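# Place the hammer on the steel plate and release it

## Task

Put the hammer down so it rests on the steel plate, then open the hand so the robot no longer holds it.

## Robot and tools

Robot: two arms, left_arm and right_arm. Each ends in a five-finger hand: a right hand on right_arm and its mirror image on left_arm. Base positions in the scene frame: left_arm at (+0.027, +0.341, +0.039) m, right_arm at (-0.034, -0.315, +0.013) m, each turned only slightly about z. A two-camera stand sits behind the arms. A loose object may occasionally be nudged by an outside push.

Frames. Scene frame: origin at table-top height, halfway between the arms' nominal bases. +z is up, +x points out over the table, and left_arm is on the +y side. Image sides do not follow these names. Fixed cameras and the table use the scene frame. Every hand pose, target and velocity in a result uses that arm's own base frame. Offsets run along that arm's base axes, and turns are about its Hand target position.

Hand point: a spot fixed to the palm, 0.15 m out from the wrist face along the fingers. Its +z runs along the straightened fingers and +y points out of the palm. On the right hand +x points away from the thumb; on the left hand +x points toward the thumb. Straight fingertips reach 0.06 to 0.07 m beyond the point, about 0.06 m on the -y side. A wrist bracket on the little-finger side can strike objects.

The 28-number row, used by execute_actions and move. Every number is in [-1, 1], and every row must hold all 28, even if one arm stays still:
- numbers 1-6: left_arm dx, dy, dz, rx, ry, rz;
- numbers 7-14: left hand little, ring, middle, index, thumb_bend, thumb_turn, force_limit, speed;
- numbers 15-20: right_arm dx, dy, dz, rx, ry, rz;
- numbers 21-28: right hand, in the same eight-number order.
The pose numbers are offsets, not poses. They count from the arm's Hand target when the action or move begins, in that arm's base axes. 1.0 equals 0.6 m of travel or 180 degrees of turn. rx, ry, rz form a single rotation vector. Six zeros ask the arm to go back to its current Hand target. Sending the same offset twice moves the arm twice.

Finger numbers: -1 is open or straight and +1 is closed. thumb_turn -1 puts the thumb beside the palm and +1 puts it opposite the fingers. force_limit runs from about 0 N at -1 to 10 N at +1 (15 N for the two thumb motors). speed goes from nearly zero at -1 up to full speed at +0.48 and stays at full above that. Use speed -0.94 or lower for a gentle close. No hand number means 'keep as is'. To leave a hand unchanged, resend the eight numbers it was last sent. If nothing has been sent to it yet, send its hand_measured values, then its hand_force_limit and hand_speed. With the thumb turned in, the hand grips objects about 0.035 to 0.065 m thick, or a handle down to about 0.025 m. To loosen a grip, send targets more open than hand_measured. To squeeze harder, raise force_limit together with a more closed target.

Tools:
- execute_actions(actions, cameras): actions is a list of actions. Each action is a table of up to 15 rows, one per 1/30 s step. A short table repeats its last row to fill 15 steps. Every row in an action is counted from the same starting Hand target. Images return only if actions is empty or cameras requests them.
- move(target, speed, blend, blocking, cameras): target is one row, or a list of up to 15 rows, all offset from the same starting Hand targets. The hand follows a straight path. speed is the top speed in m/s (0.002 to 4.3, default 0.25), with turning limited to twice that in rad/s. It can be one value or one per target. blend (metres) rounds the corners between listed targets; 0 stops at each one. A move is capped at 10 s. blocking=false returns after about 0.5 s while the arm keeps moving.
- wait(seconds 0-10), stop() to brake a running move, zoom_image(camera, region [x0,y0,x1,y1] in pixels, at most 504 by 504), show_instructions(), finished_scene(scene = this scene's number).
Cameras: cam_head_left, cam_head_right, cam_high, cam_low, cam_left_wrist, cam_right_wrist, each 672x504.

Results: end_effector_position (m) and end_effector_quat_wxyz are given in each arm's base frame. Hand target is the last commanded pose after clipping, and the next offsets start from it. The hand often stops 1 to 3 cm short, usually low, because of friction and weight. Send the gap as a new offset. Each step clips orientation to within 40 degrees of the measured one. hand_measured, hand_stopped_by (moving, target, force, stalled, fault) and hand_load_n list six values in finger-number order. A lost grip shows up as hand_load_n falling to about 0. The move: line reports how the move ended: done (within 10 mm and 2 degrees), off_target, moving, held or fault. It also lists any limits that acted (paced, held). Joint torques include the arm's own weight.

Avoid: dropping the hammer, or opening the hand while it is still moving. Avoid fast swings, slams and hard presses on the table or plate. Never let the arms or hands touch each other, and don't close one hand on the other's fingers. Keep paths away from an arm's own base. Don't leave an arm stretched out or pushing for long, because motors heat, and at 100 °C that arm goes limp. If something falls off the table or is left off it, the task fails. Before releasing, lower the hammer onto the plate slowly, then open the fingers and lift away.

Each tool is called after "Call:" as a command line: name --argument value for each argument, lists and objects as JSON in quotes; but a table of rows of numbers goes row by row, as --pt "numbers of a row", without its own name.

Reference images:

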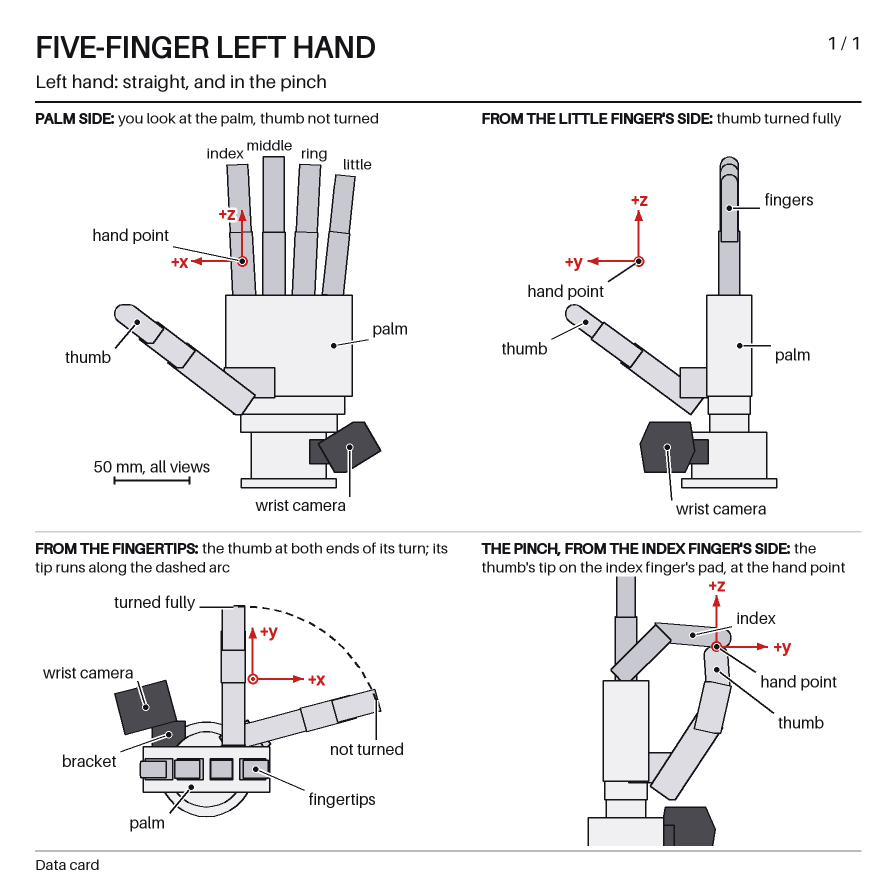

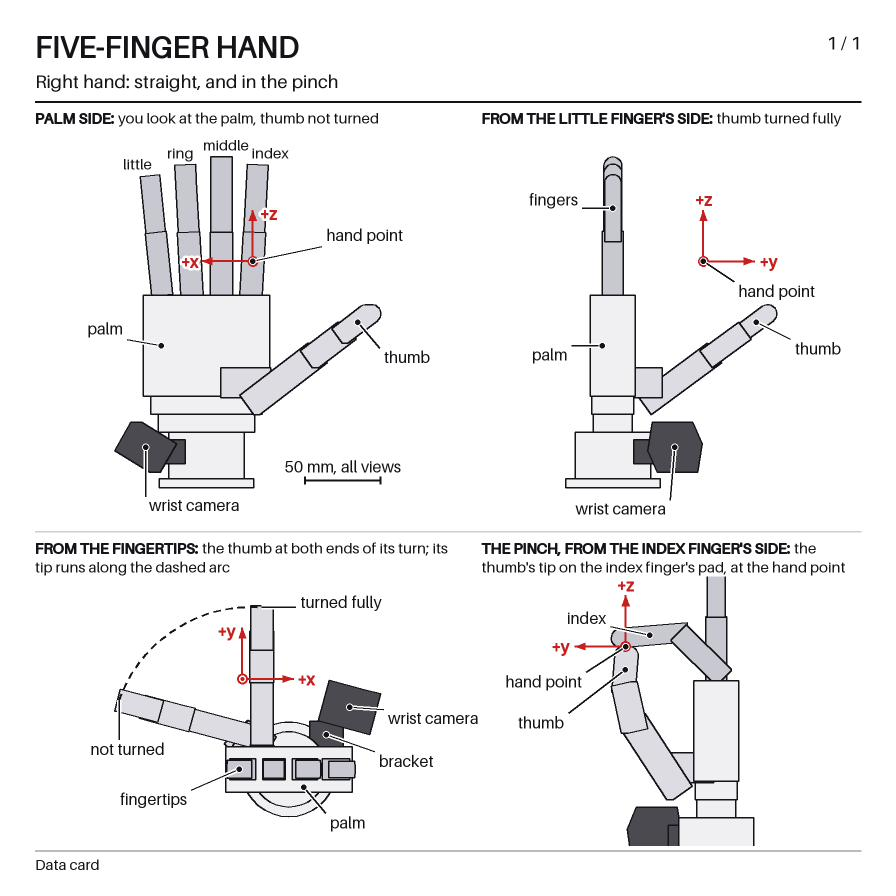

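## Session

Call:
execute_actions --actions '[]'

Scene clock: 0.00 s.
left_arm: end_effector_position=(+0.1016, -0.6368, +0.1028) hand_measured=(-1.000, -1.000, -1.000, -1.000, -1.000, -1.000) hand_load_n=(+0.0, +0.0, +0.0, +0.0, +0.0, +0.0) hand_stopped_by=(target, target, target, target, target, target) hand_force_limit=0.00 hand_speed=-0.80 end_effector_quat_wxyz=(+0.147, -0.653, +0.734, -0.118) | right_arm: end_effector_position=(+0.5323, -0.0985, +0.3602) hand_measured=(-1.000, -1.000, -1.000, -1.000, -1.000, -1.000) hand_load_n=(+0.0, +0.0, +0.0, +0.0, +0.0, +0.0) hand_stopped_by=(target, target, target, target, target, target) hand_force_limit=0.00 hand_speed=-0.80 end_effector_quat_wxyz=(+0.152, +0.020, +0.973, -0.170)
Joint positions: left_arm=[-1.427 2.009 1.841 -1.366 -0.377 -1.304] | right_arm=[-0.2 1.479 1.743 -1.463 0.278 1.36]
Joint velocities: within noise
Joint torques (N m): no reading
Motor temperatures (°C): left_arm=[28 31 26 28 27 25] | right_arm=[32 26 23 25 23 26]
Heat: left arm: hottest shoulder 31 °C; right arm: hottest waist 32 °C.
Hand target: left_arm +0.1011, -0.6495, +0.1218; +0.135, -0.655, +0.730, -0.139 | right_arm +0.5363, -0.1030, +0.3827; +0.175, +0.028, +0.968, -0.177

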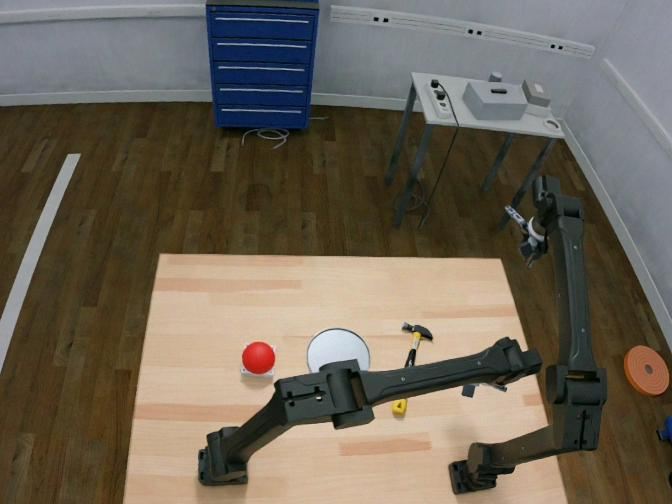

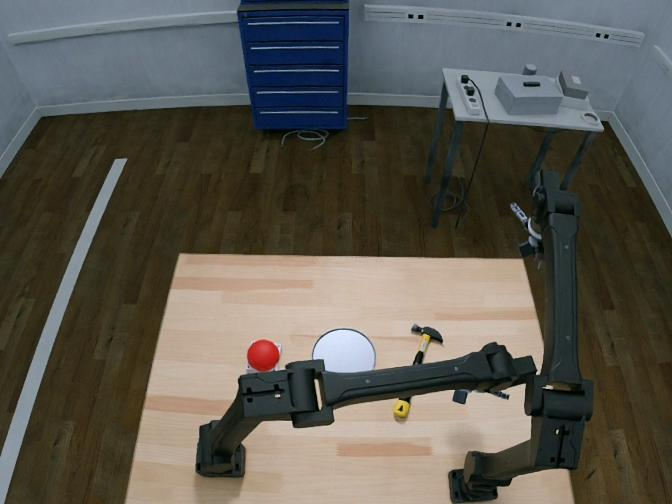

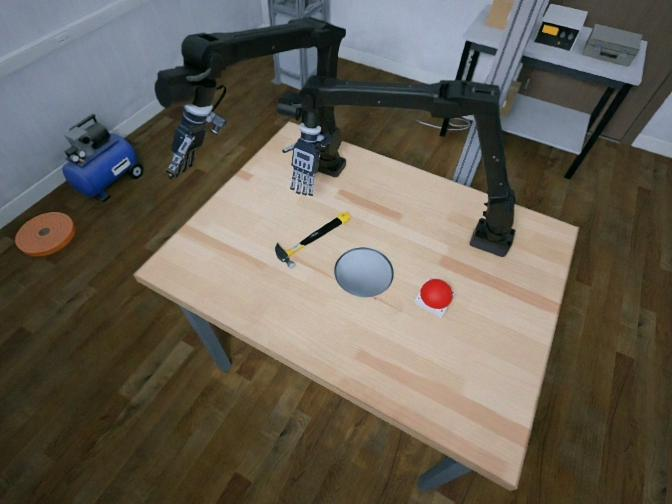

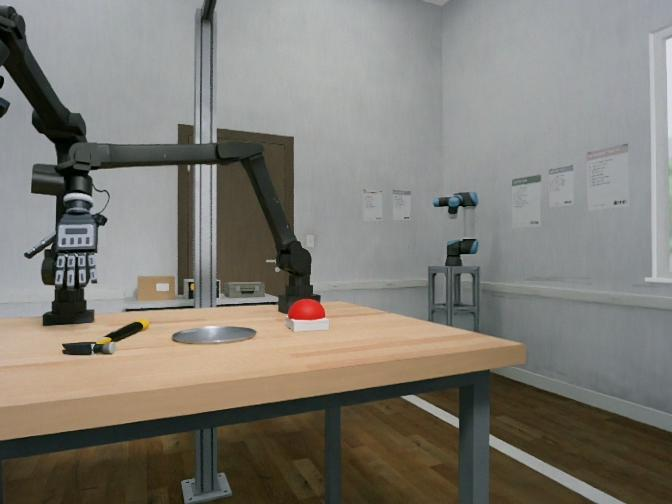

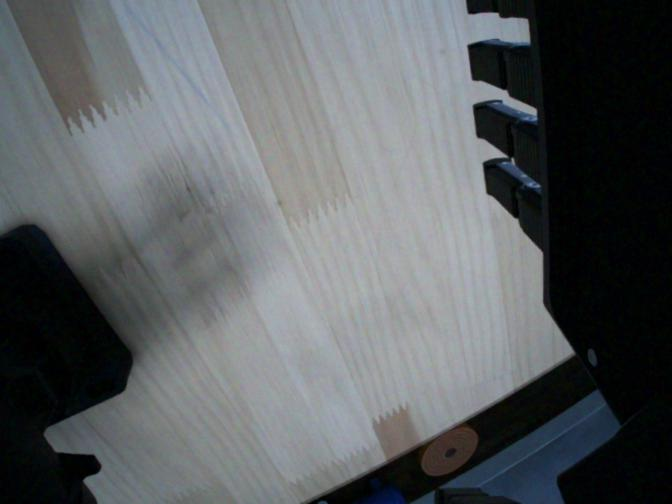

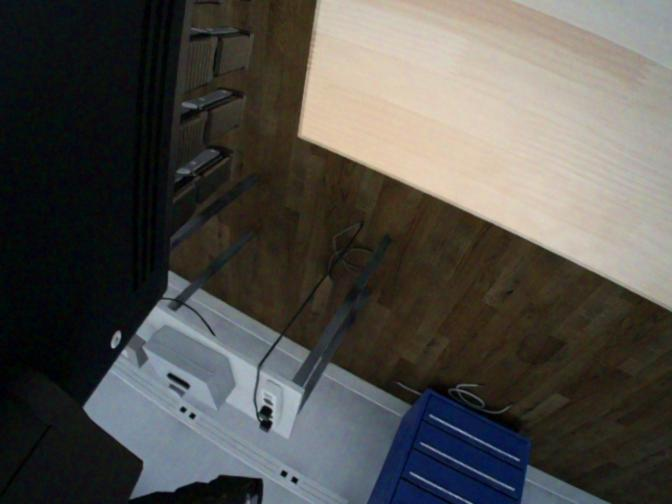

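Call:
move --pt "0.10 0.24 0.08 0 0 0.06 -1 -1 -1 -1 -1 -1 0 -0.8 0 0 0 0 0 0 -1 -1 -1 -1 -1 -1 0 -0.8" --pt "0.465 0.616 0.297 0 0 0.25 -1 -1 -1 -1 -1 -1 0 -0.8 0 0 0 0 0 0 -1 -1 -1 -1 -1 -1 0 -0.8" --blend '[0.05,0]' --speed 0.3

Call:
move --pt "0.1 0.45 0 0 0 0.2 -1 -1 -1 -1 -1 -1 0 -0.8 0 0 0 0 0 0 -1 -1 -1 -1 -1 -1 0 -0.8" --pt "0.03 0.85 0 0 0 0.35 -1 -1 -1 -1 -1 -1 0 -0.8 0 0 0 0 0 0 -1 -1 -1 -1 -1 -1 0 -0.8" --blend '[0.05,0]' --speed 0.3 --cameras '["all"]'

Scene clock: 96.83 s.
left_arm: end_effector_position=(+0.3717, -0.2718, +0.2759) hand_measured=(-1.000, -1.000, -1.000, -1.000, -1.000, -1.000) hand_load_n=(+0.0, +0.0, +0.0, +0.0, +0.0, +0.0) hand_stopped_by=(target, target, target, target, target, target) hand_force_limit=0.00 hand_speed=-0.80 end_effector_quat_wxyz=(-0.182, +0.887, -0.421, +0.054) | right_arm: end_effector_position=(+0.5323, -0.0985, +0.3602) hand_measured=(-1.000, -1.000, -1.000, -1.000, -1.000, -1.000) hand_load_n=(+0.0, +0.0, +0.0, +0.0, +0.0, +0.0) hand_stopped_by=(target, target, target, target, target, target) hand_force_limit=0.00 hand_speed=-0.80 end_effector_quat_wxyz=(+0.152, +0.020, +0.973, -0.170)
Joint positions: left_arm=[-0.654 1.483 1.588 -1.646 -0.38 -1.334] | right_arm=[-0.2 1.479 1.743 -1.463 0.278 1.36]
Joint torques (N m): left_arm=[-1.32 -11.11 13.08 -0.31 -0.29 0.29] | right_arm=[0.73 -11.28 10.91 1.07 0.16 0.06]
Motor temperatures (°C): left_arm=[28 35 32 27 27 25] | right_arm=[32 27 34 25 23 25]
Heat: left arm: hottest shoulder 35 °C; right arm: hottest elbow 34 °C.
Hand target: left_arm +0.3801, -0.2799, +0.3000; -0.178, +0.885, -0.424, +0.076 | right_arm +0.5363, -0.1030, +0.3827; +0.175, +0.028, +0.968, -0.177
Off the commanded pose: left_arm 0.027 m, 3 deg | right_arm 0.023 m, 3 deg.
move: off_target (left_arm, right_arm)

Scene clock: 100.13 s.
left_arm: end_effector_position=(+0.3813, +0.2218, +0.2732) hand_measured=(-1.000, -1.000, -1.000, -1.000, -1.000, -1.000) hand_load_n=(+0.0, +0.0, +0.0, +0.0, +0.0, +0.0) hand_stopped_by=(target, target, target, target, target, target) hand_force_limit=0.00 hand_speed=-0.80 end_effector_quat_wxyz=(-0.175, +0.977, +0.102, -0.064) | right_arm: end_effector_position=(+0.5323, -0.0985, +0.3602) hand_measured=(-1.000, -1.000, -1.000, -1.000, -1.000, -1.000) hand_load_n=(+0.5, +0.0, +0.0, +0.0, +0.0, +0.0) hand_stopped_by=(target, target, target, target, target, target) hand_force_limit=0.00 hand_speed=-0.80 end_effector_quat_wxyz=(+0.152, +0.020, +0.973, -0.170)
Joint positions: left_arm=[0.507 1.45 1.548 -1.649 -0.375 -1.268] | right_arm=[-0.2 1.479 1.743 -1.463 0.278 1.36]
Joint torques (N m): left_arm=[-1.55 -11.11 12.92 0.64 -0.21 0.29] | right_arm=[0.73 -11.34 10.82 1.06 0.14 0.05]
Heat: left arm: hottest shoulder 35 °C; right arm: hottest elbow 34 °C.
Hand target: left_arm +0.3981, +0.2301, +0.3000; -0.192, +0.976, +0.101, -0.028 | right_arm +0.5363, -0.1030, +0.3827; +0.175, +0.028, +0.968, -0.177
Off the commanded pose: left_arm 0.033 m, 5 deg | right_arm 0.023 m, 3 deg.
move: off_target (left_arm, right_arm)

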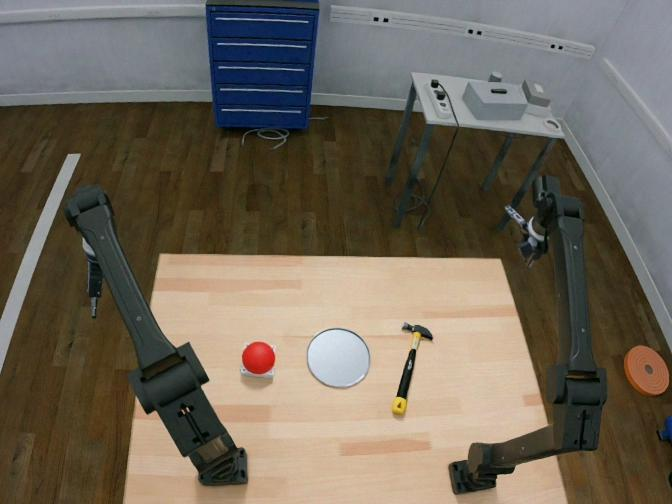

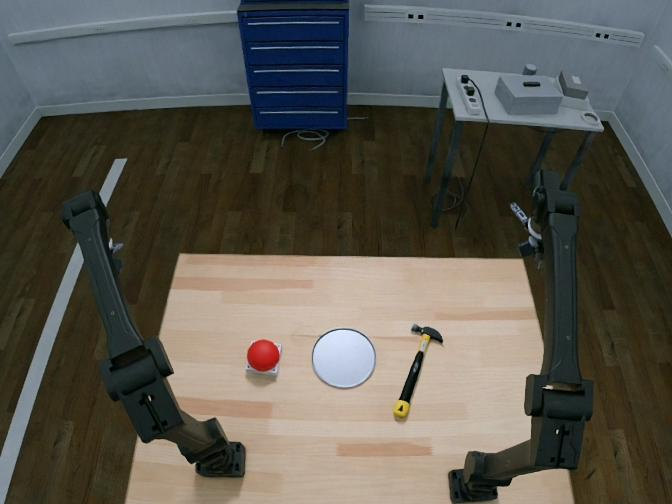

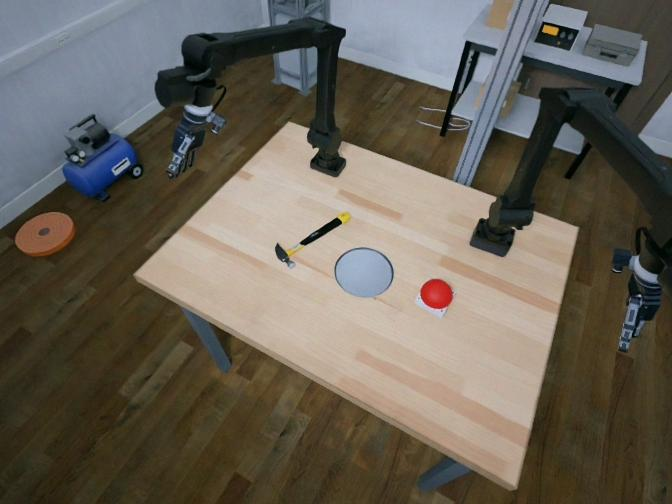

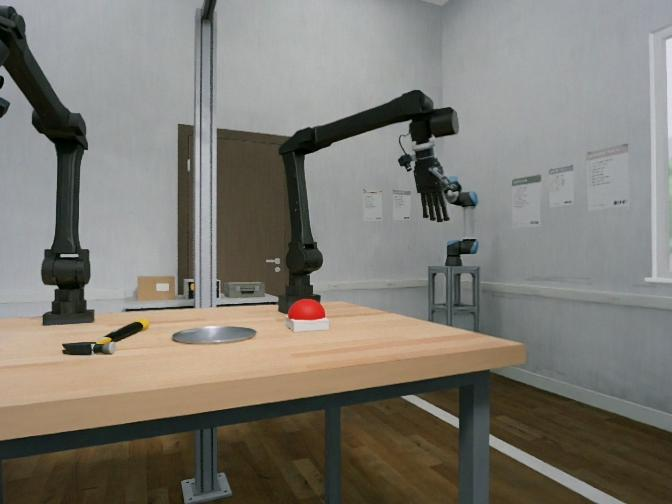

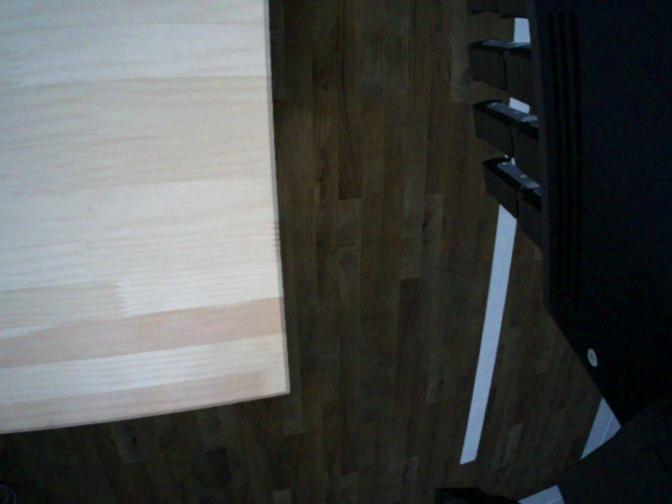

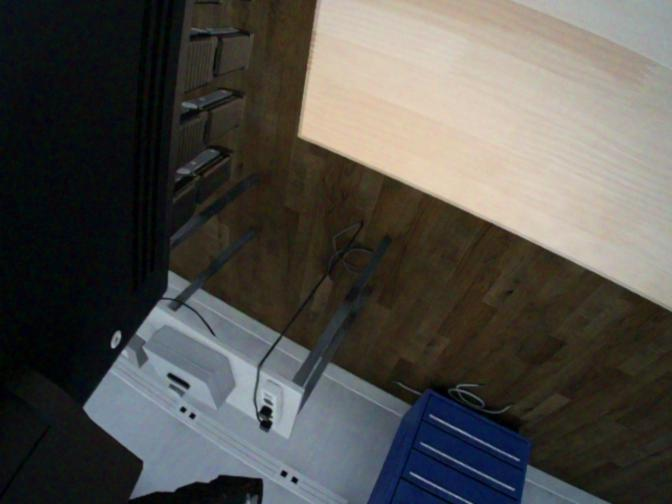

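Call:
move --target '[0,0,0,0,0,0,-1,-1,-1,-1,-1,-1,0,-0.8,-0.232,0.333,-0.305,-0.1128,0.1337,-0.1348,-0.5,-0.5,-0.5,-0.5,-1,1,0,0]' --speed 0.3 --cameras '["all"]'

Scene clock: 150.83 s.
left_arm: end_effector_position=(+0.3823, +0.2200, +0.2732) hand_measured=(-1.000, -1.000, -1.000, -1.000, -1.000, -1.000) hand_load_n=(+0.0, +0.0, +0.0, +0.0, +0.0, +0.0) hand_stopped_by=(target, target, target, target, target, target) hand_force_limit=0.00 hand_speed=-0.80 end_effector_quat_wxyz=(-0.176, +0.977, +0.100, -0.064) | right_arm: end_effector_position=(+0.4029, +0.0948, +0.1988) hand_measured=(-0.500, -0.500, -0.500, -0.500, -1.000, +1.000) hand_load_n=(+0.0, +0.0, +0.0, +0.0, +0.0, +0.0) hand_stopped_by=(target, target, target, target, target, target) hand_force_limit=0.00 hand_speed=0.00 end_effector_quat_wxyz=(+0.001, +0.029, +0.962, -0.272)
Joint positions: left_arm=[0.502 1.45 1.548 -1.649 -0.375 -1.268] | right_arm=[0.378 1.435 1.309 -1.682 0.503 2.07]
Joint torques (N m): left_arm=[-1.73 -11.22 12.96 0.66 -0.2 0.29] | right_arm=[1.44 -9.47 7.28 -0.47 0.11 0.13]
Motor temperatures (°C): left_arm=[28 33 39 27 27 25] | right_arm=[31 28 34 25 23 25]
Heat: left arm: hottest elbow 39 °C; right arm: hottest elbow 34 °C.
Hand target: left_arm +0.3981, +0.2301, +0.3000; -0.192, +0.976, +0.101, -0.028 | right_arm +0.3971, +0.0968, +0.1997; -0.066, +0.161, +0.910, -0.377
Off the commanded pose: left_arm 0.033 m, 5 deg | right_arm 0.006 m, 22 deg.
joint sent to its limit (right arm) — joint 4 (wrist pitch), lower limit; joint 6 (wrist roll), upper limit. The joint targets are off in position and orientation.
move: off_target (left_arm, right_arm)

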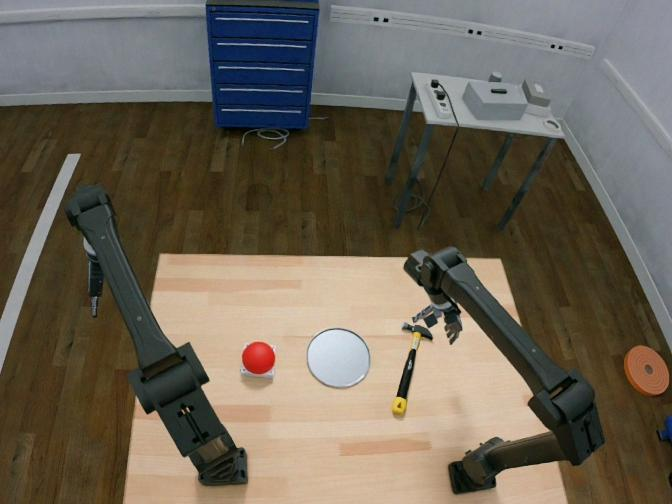

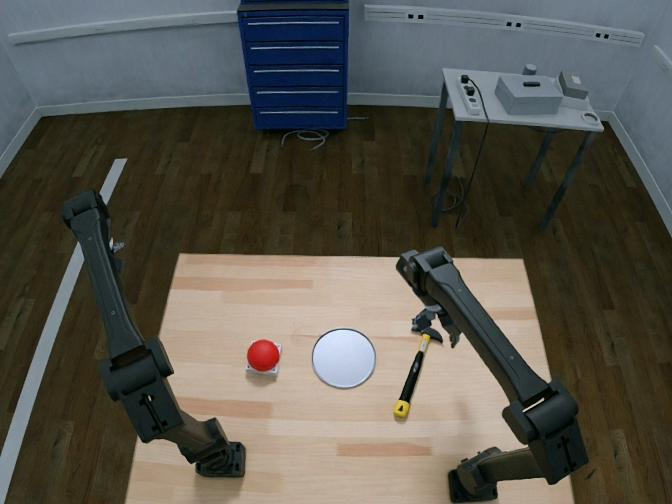

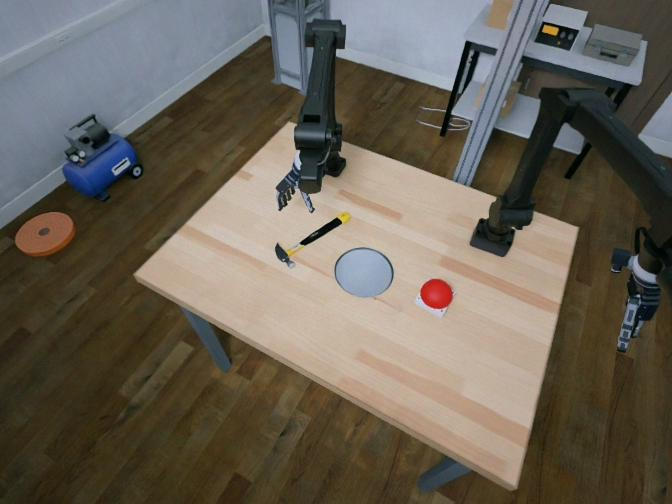

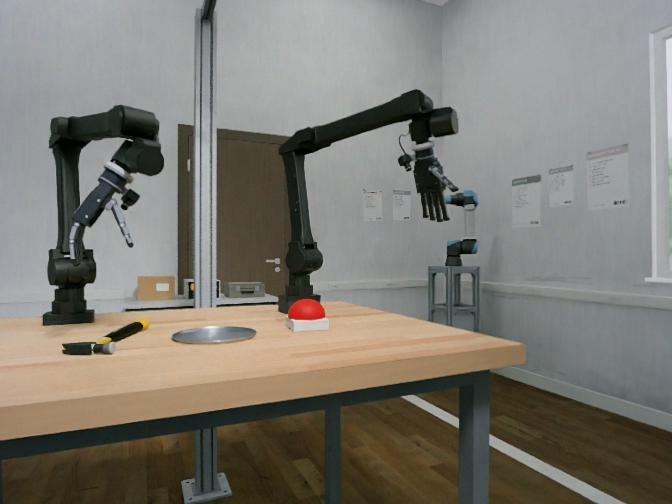

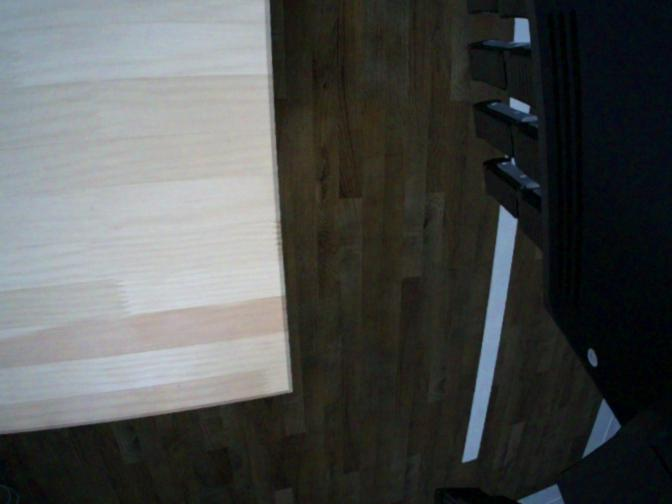

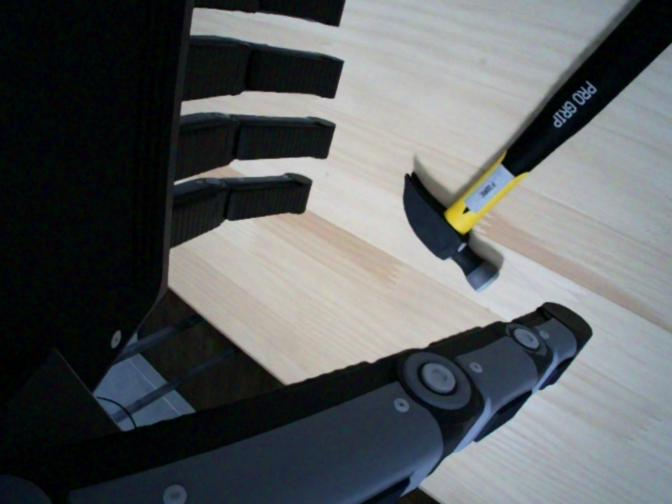

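Call:
move --target '[0,0,0,0,0,0,-1,-1,-1,-1,-1,-1,0,-0.8,-0.028,-0.161,0.1,0.2479,0.1296,0.4984,1,1,-0.5,-0.5,-1,1,0,0]' --speed 0.4

Call:
move --target '[0,0,0,0,0,0,-1,-1,-1,-1,-1,-1,0,-0.8,-0.04,0.185,-0.233,0.1268,-0.2425,0.4457,1,1,-0.5,-0.5,-1,1,0,0]' --speed 0.4 --cameras '["all"]'

Scene clock: 202.03 s.
left_arm: end_effector_position=(+0.3823, +0.2200, +0.2732) hand_measured=(-1.000, -1.000, -1.000, -1.000, -1.000, -1.000) hand_load_n=(-0.5, +0.0, +0.0, +0.0, +0.0, +0.0) hand_stopped_by=(target, target, target, target, target, target) hand_force_limit=0.00 hand_speed=-0.80 end_effector_quat_wxyz=(-0.176, +0.977, +0.100, -0.064) | right_arm: end_effector_position=(+0.3618, +0.0083, +0.2393) hand_measured=(+1.000, +1.000, -0.500, -0.500, -1.000, +1.000) hand_load_n=(+0.0, +0.0, +0.0, +0.0, +0.0, +0.0) hand_stopped_by=(target, target, target, target, target, target) hand_force_limit=0.00 hand_speed=0.00 end_effector_quat_wxyz=(-0.023, -0.612, +0.791, +0.015)
Joint positions: left_arm=[0.502 1.45 1.548 -1.649 -0.375 -1.268] | right_arm=[-0.083 1.458 1.432 -1.599 0.009 0.171]
Joint torques (N m): left_arm=[-1.61 -11.22 12.96 0.65 -0.2 0.29] | right_arm=[-0.67 -9.17 13.24 -0.24 -0.23 -0.06]
Heat: left arm: hottest elbow 41 °C; right arm: hottest waist 31 °C.
Hand target: left_arm +0.3981, +0.2301, +0.3000; -0.192, +0.976, +0.101, -0.028 | right_arm +0.3803, +0.0002, +0.2597; +0.000, -0.609, +0.793, +0.000
Off the commanded pose: left_arm 0.033 m, 5 deg | right_arm 0.029 m, 3 deg.
move: off_target (left_arm, right_arm)

Scene clock: 205.37 s.
left_arm: end_effector_position=(+0.3823, +0.2200, +0.2732) hand_measured=(-1.000, -1.000, -1.000, -1.000, -1.000, -1.000) hand_load_n=(+0.0, +0.0, +0.0, +0.0, +0.0, +0.0) hand_stopped_by=(target, target, target, target, target, target) hand_force_limit=0.00 hand_speed=-0.80 end_effector_quat_wxyz=(-0.176, +0.977, +0.100, -0.064) | right_arm: end_effector_position=(+0.3536, +0.1069, +0.1179) hand_measured=(+1.000, +1.000, -0.500, -0.500, -1.000, +1.000) hand_load_n=(+0.0, +0.0, +0.0, +0.0, +0.0, +0.0) hand_stopped_by=(target, target, target, target, target, target) hand_force_limit=0.00 hand_speed=0.00 end_effector_quat_wxyz=(-0.370, +0.910, -0.175, +0.056)
Joint positions: left_arm=[0.502 1.45 1.548 -1.649 -0.375 -1.268] | right_arm=[0.026 1.274 0.887 -0.851 -0.706 -1.041]
Joint torques (N m): left_arm=[-1.61 -11.16 12.97 0.66 -0.2 0.29] | right_arm=[1.79 -7.59 7.53 1.42 -0.91 -0.06]
Heat: left arm: hottest elbow 41 °C; right arm: hottest waist 31 °C.
Hand target: left_arm +0.3981, +0.2301, +0.3000; -0.192, +0.976, +0.101, -0.028 | right_arm +0.3563, +0.1112, +0.1199; -0.377, +0.910, -0.160, +0.066
Off the commanded pose: left_arm 0.033 m, 5 deg | right_arm 0.005 m, 2 deg.
move: off_target (left_arm)

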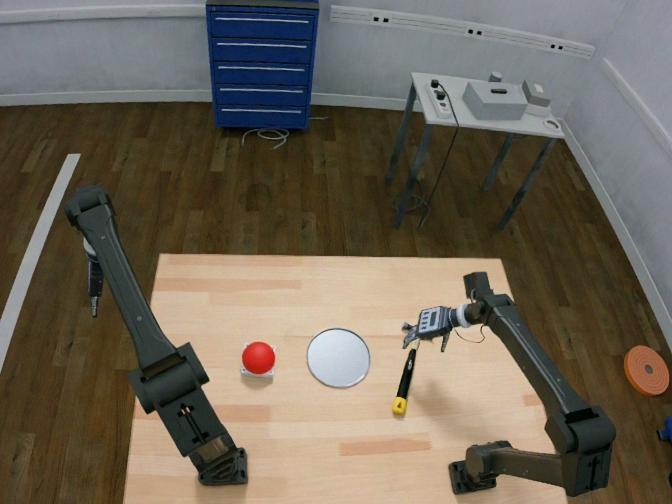

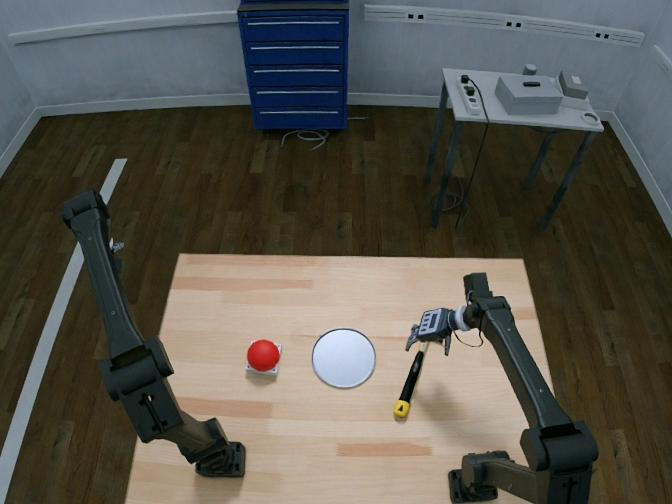

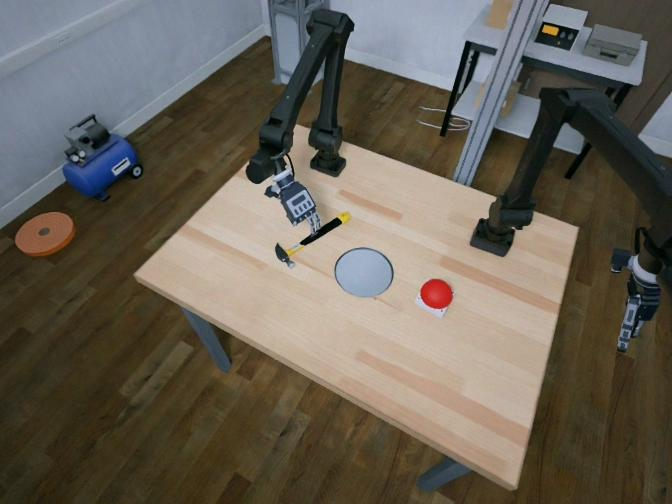

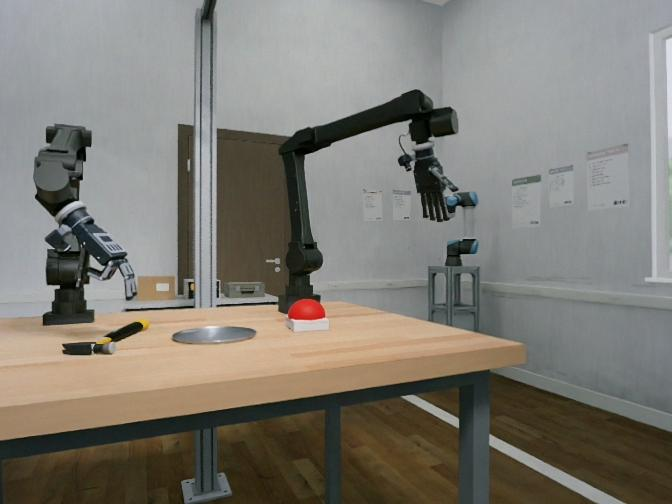

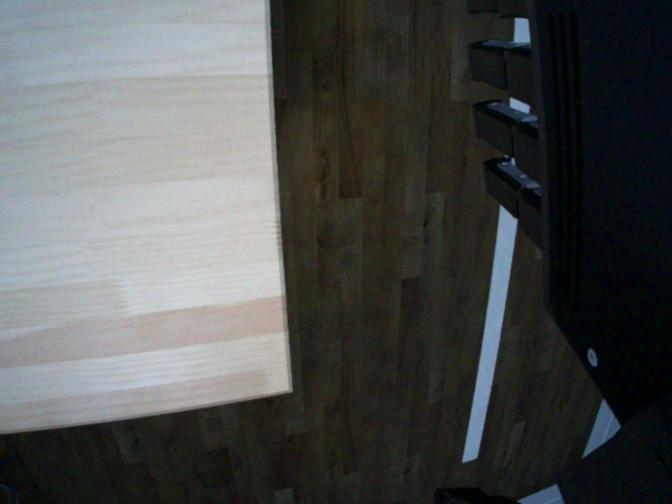

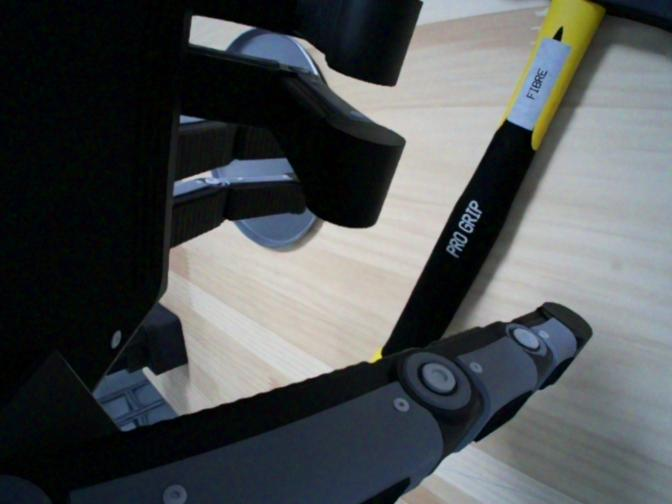

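Call:
move --target '[0,0,0,0,0,0,-1,-1,-1,-1,-1,-1,0,-0.8,0.016,0.036,-0.075,0,0,0,1,1,-0.5,-0.5,-1,1,0,0]' --speed 0.2 --cameras '["all"]'

Call:
zoom_image --camera "cam_head_right" --region '[330, 280, 510, 430]'

Call:
zoom_image --camera "cam_high" --region '[240, 160, 400, 300]'

Call:
zoom_image --camera "cam_low" --region '[30, 200, 260, 380]'

Scene clock: 236.17 s.
left_arm: end_effector_position=(+0.3823, +0.2200, +0.2732) hand_measured=(-1.000, -1.000, -1.000, -1.000, -1.000, -1.000) hand_load_n=(+0.0, +0.0, +0.0, +0.0, +0.0, +0.0) hand_stopped_by=(target, target, target, target, target, target) hand_force_limit=0.00 hand_speed=-0.80 end_effector_quat_wxyz=(-0.176, +0.977, +0.100, -0.064) | right_arm: end_effector_position=(+0.3638, +0.1280, +0.0768) hand_measured=(+1.000, +1.000, -0.500, -0.500, -1.000, +1.000) hand_load_n=(+0.0, +0.0, +0.0, +0.0, +0.0, +0.0) hand_stopped_by=(target, target, target, target, target, target) hand_force_limit=0.00 hand_speed=0.00 end_effector_quat_wxyz=(-0.375, +0.911, -0.161, +0.064)
Joint positions: left_arm=[0.502 1.45 1.548 -1.649 -0.375 -1.268] | right_arm=[0.081 1.344 0.826 -0.665 -0.696 -0.998]
Joint torques (N m): left_arm=[-1.55 -11.22 13 0.66 -0.2 0.29] | right_arm=[1.61 -7.94 7.24 1.58 -0.35 0.12]
Motor temperatures (°C): left_arm=[27 32 42 27 26 25] | right_arm=[31 28 29 24 24 25]
Heat: left arm: hottest elbow 42 °C; right arm: hottest waist 31 °C.
Hand target: left_arm +0.3981, +0.2301, +0.3000; -0.192, +0.976, +0.101, -0.028 | right_arm +0.3659, +0.1328, +0.0749; -0.377, +0.910, -0.160, +0.066
Off the commanded pose: left_arm 0.033 m, 5 deg | right_arm 0.006 m, 0 deg.
move: off_target (left_arm)

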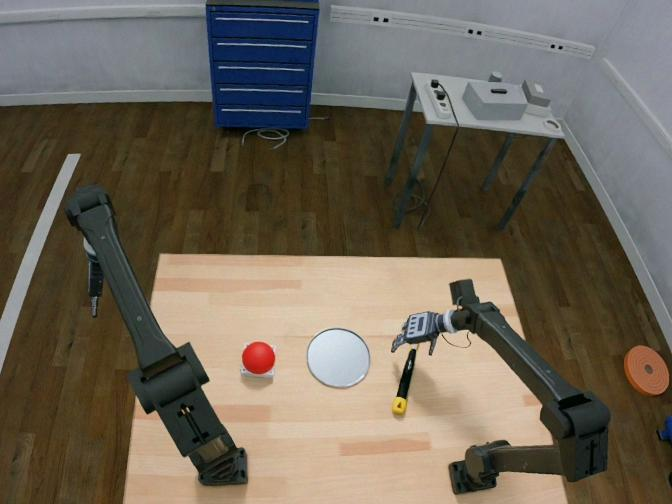

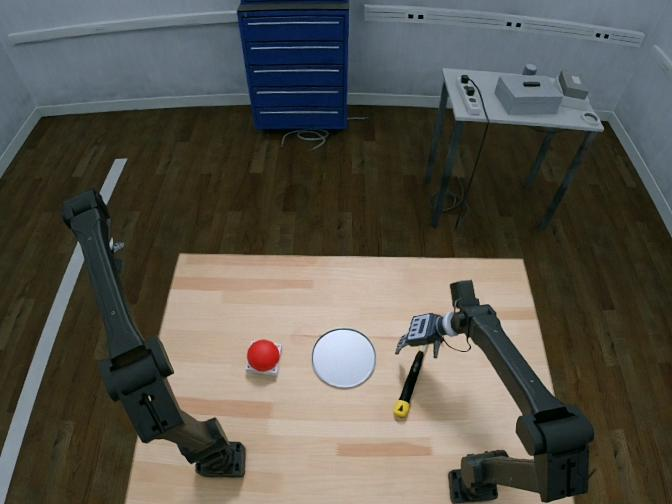

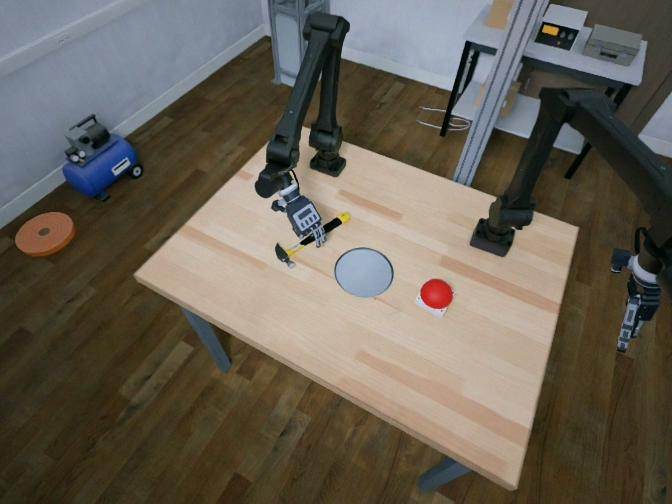

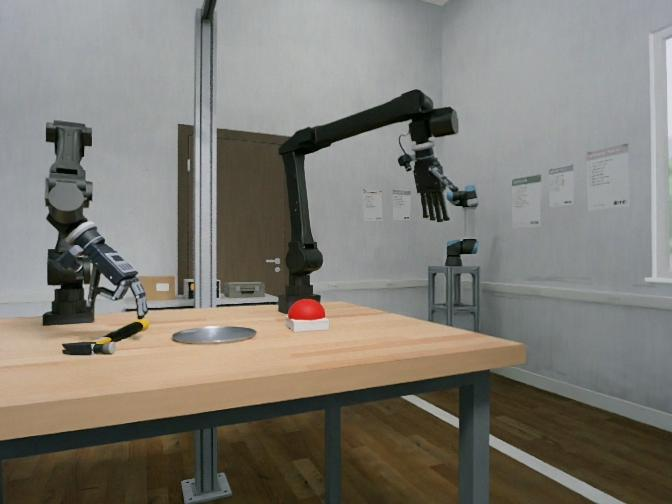

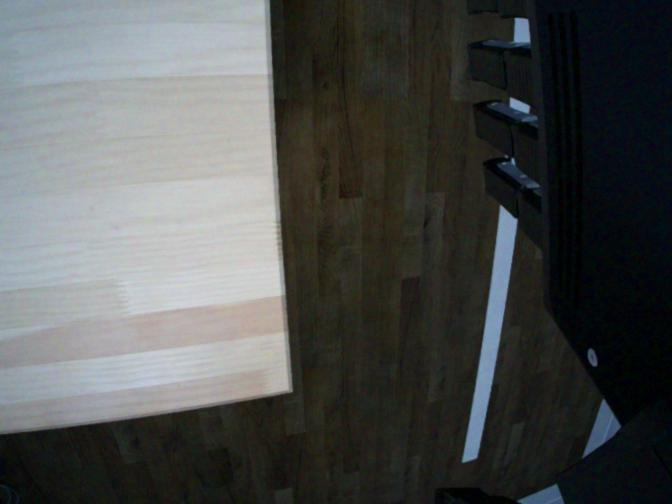

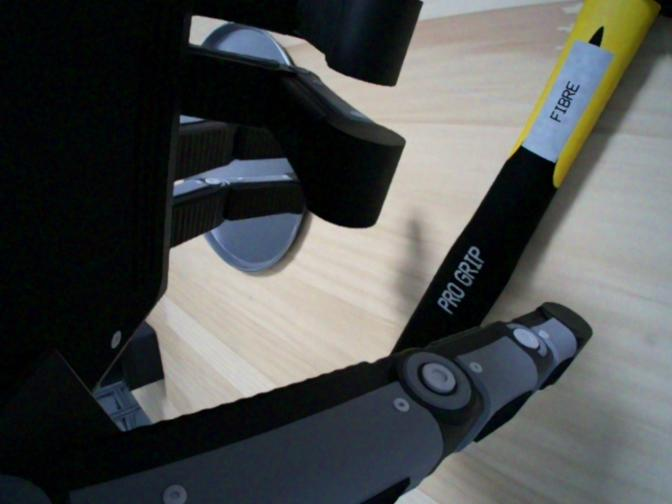

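Scaled by 2.800.

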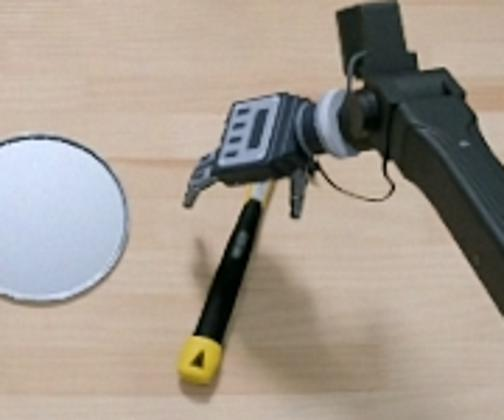

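Scaled by 3.150.

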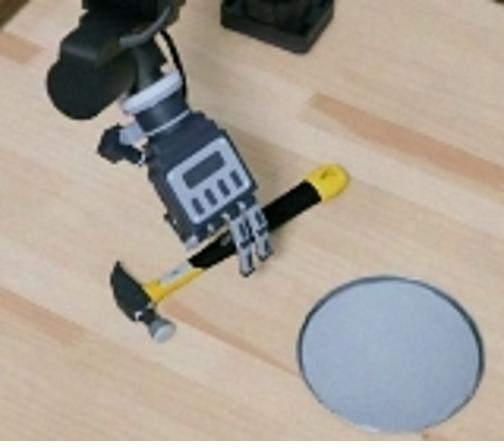

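Scaled by 2.191.

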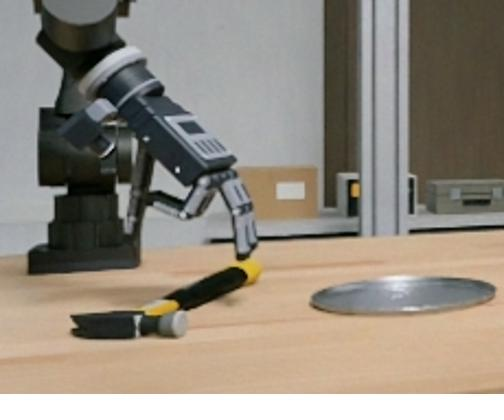

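Call:
move --target '[0,0,0,0,0,0,-1,-1,-1,-1,-1,-1,0,-0.8,0,-0.003,-0.075,0,0,0,1,1,-0.5,-0.5,-1,1,0,0]' --speed 0.12 --cameras '["cam_low","cam_head_right","cam_high","cam_right_wrist"]'

Call:
zoom_image --camera "cam_head_right" --region '[370, 300, 490, 420]'

Call:
zoom_image --camera "cam_low" --region '[50, 230, 210, 370]'

Call:
zoom_image --camera "cam_high" --region '[260, 180, 370, 290]'

Scene clock: 251.47 s.
left_arm: end_effector_position=(+0.3823, +0.2200, +0.2732) hand_measured=(-1.000, -1.000, -1.000, -1.000, -1.000, -1.000) hand_load_n=(+0.0, +0.0, +0.0, +0.0, +0.0, +0.0) hand_stopped_by=(target, target, target, target, target, target) hand_force_limit=0.00 hand_speed=-0.80 end_effector_quat_wxyz=(-0.176, +0.977, +0.100, -0.064) | right_arm: end_effector_position=(+0.3630, +0.1287, +0.0318) hand_measured=(+1.000, +1.000, -0.500, -0.500, -1.000, +1.000) hand_load_n=(+0.0, +0.0, +0.0, +0.0, +0.0, +0.0) hand_stopped_by=(target, target, target, target, target, target) hand_force_limit=0.00 hand_speed=0.00 end_effector_quat_wxyz=(-0.375, +0.910, -0.164, +0.061)
Joint positions: left_arm=[0.502 1.45 1.548 -1.649 -0.375 -1.268] | right_arm=[0.082 1.424 0.763 -0.525 -0.696 -0.992]
Joint torques (N m): left_arm=[-1.67 -11.22 12.96 0.66 -0.19 0.29] | right_arm=[1.38 -7.94 6.54 1.54 -0.41 0.09]
Heat: left arm: hottest elbow 42 °C; right arm: hottest waist 31 °C.
Hand target: left_arm +0.3981, +0.2301, +0.3000; -0.192, +0.976, +0.101, -0.028 | right_arm +0.3659, +0.1310, +0.0299; -0.377, +0.910, -0.160, +0.066
Off the commanded pose: left_arm 0.033 m, 5 deg | right_arm 0.004 m, 1 deg.
move: off_target (left_arm)
Images, in order (width x height): cam_head_right 672x504, cam_high 672x504, cam_low 672x504, cam_right_wrist 672x504.

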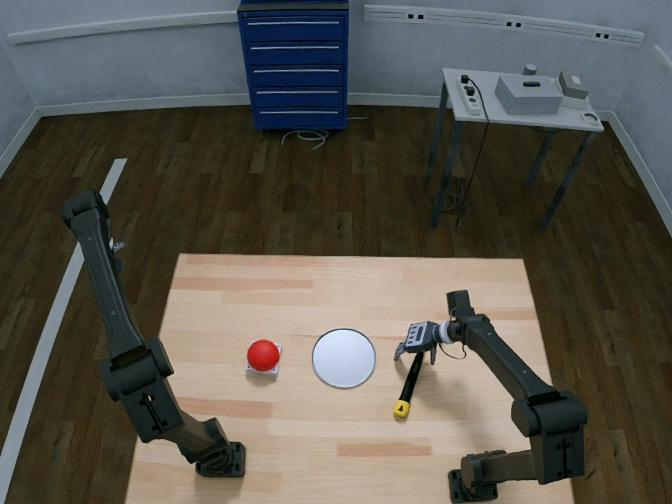

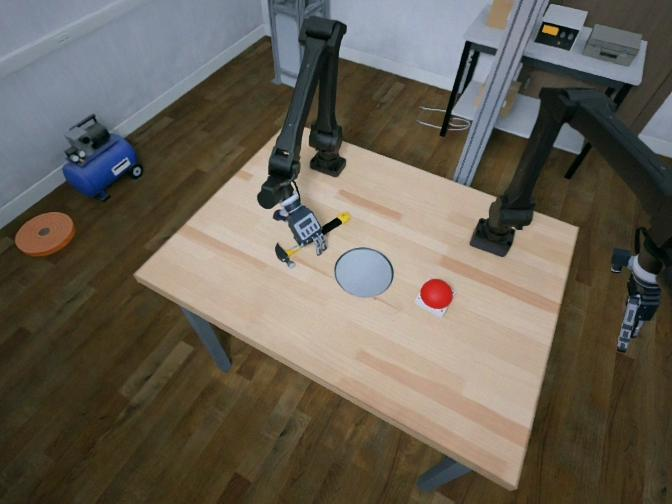

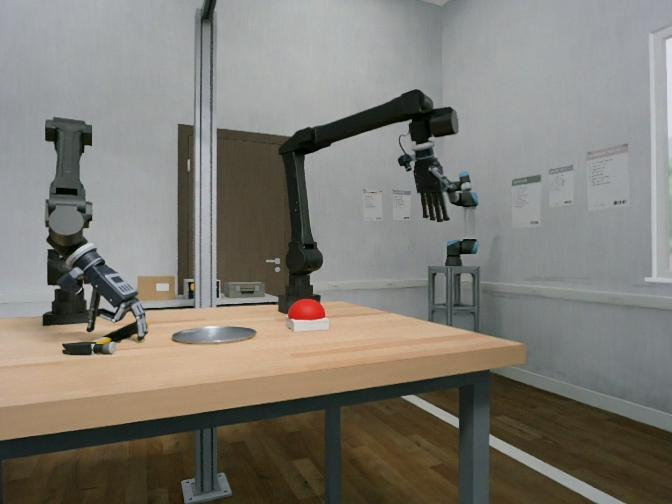

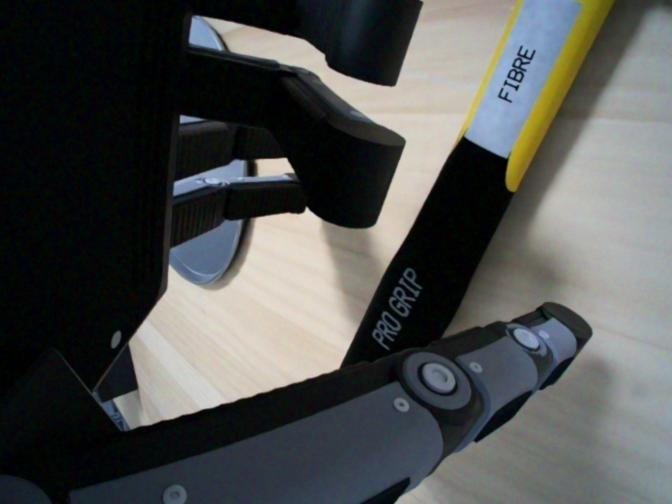

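Scaled by 4.200.

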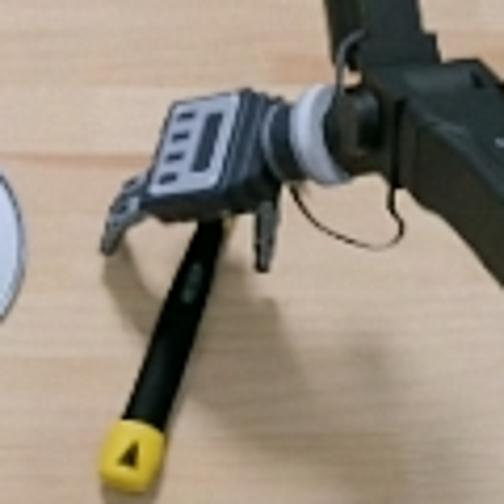

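Scaled by 3.150.

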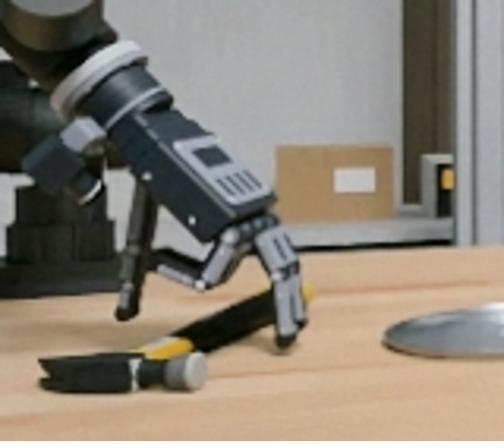

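Scaled by 4.582.

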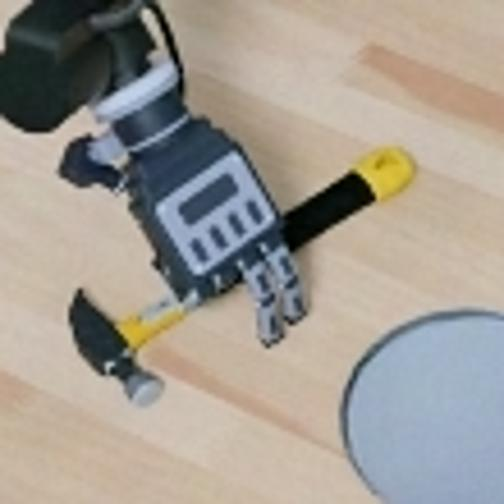

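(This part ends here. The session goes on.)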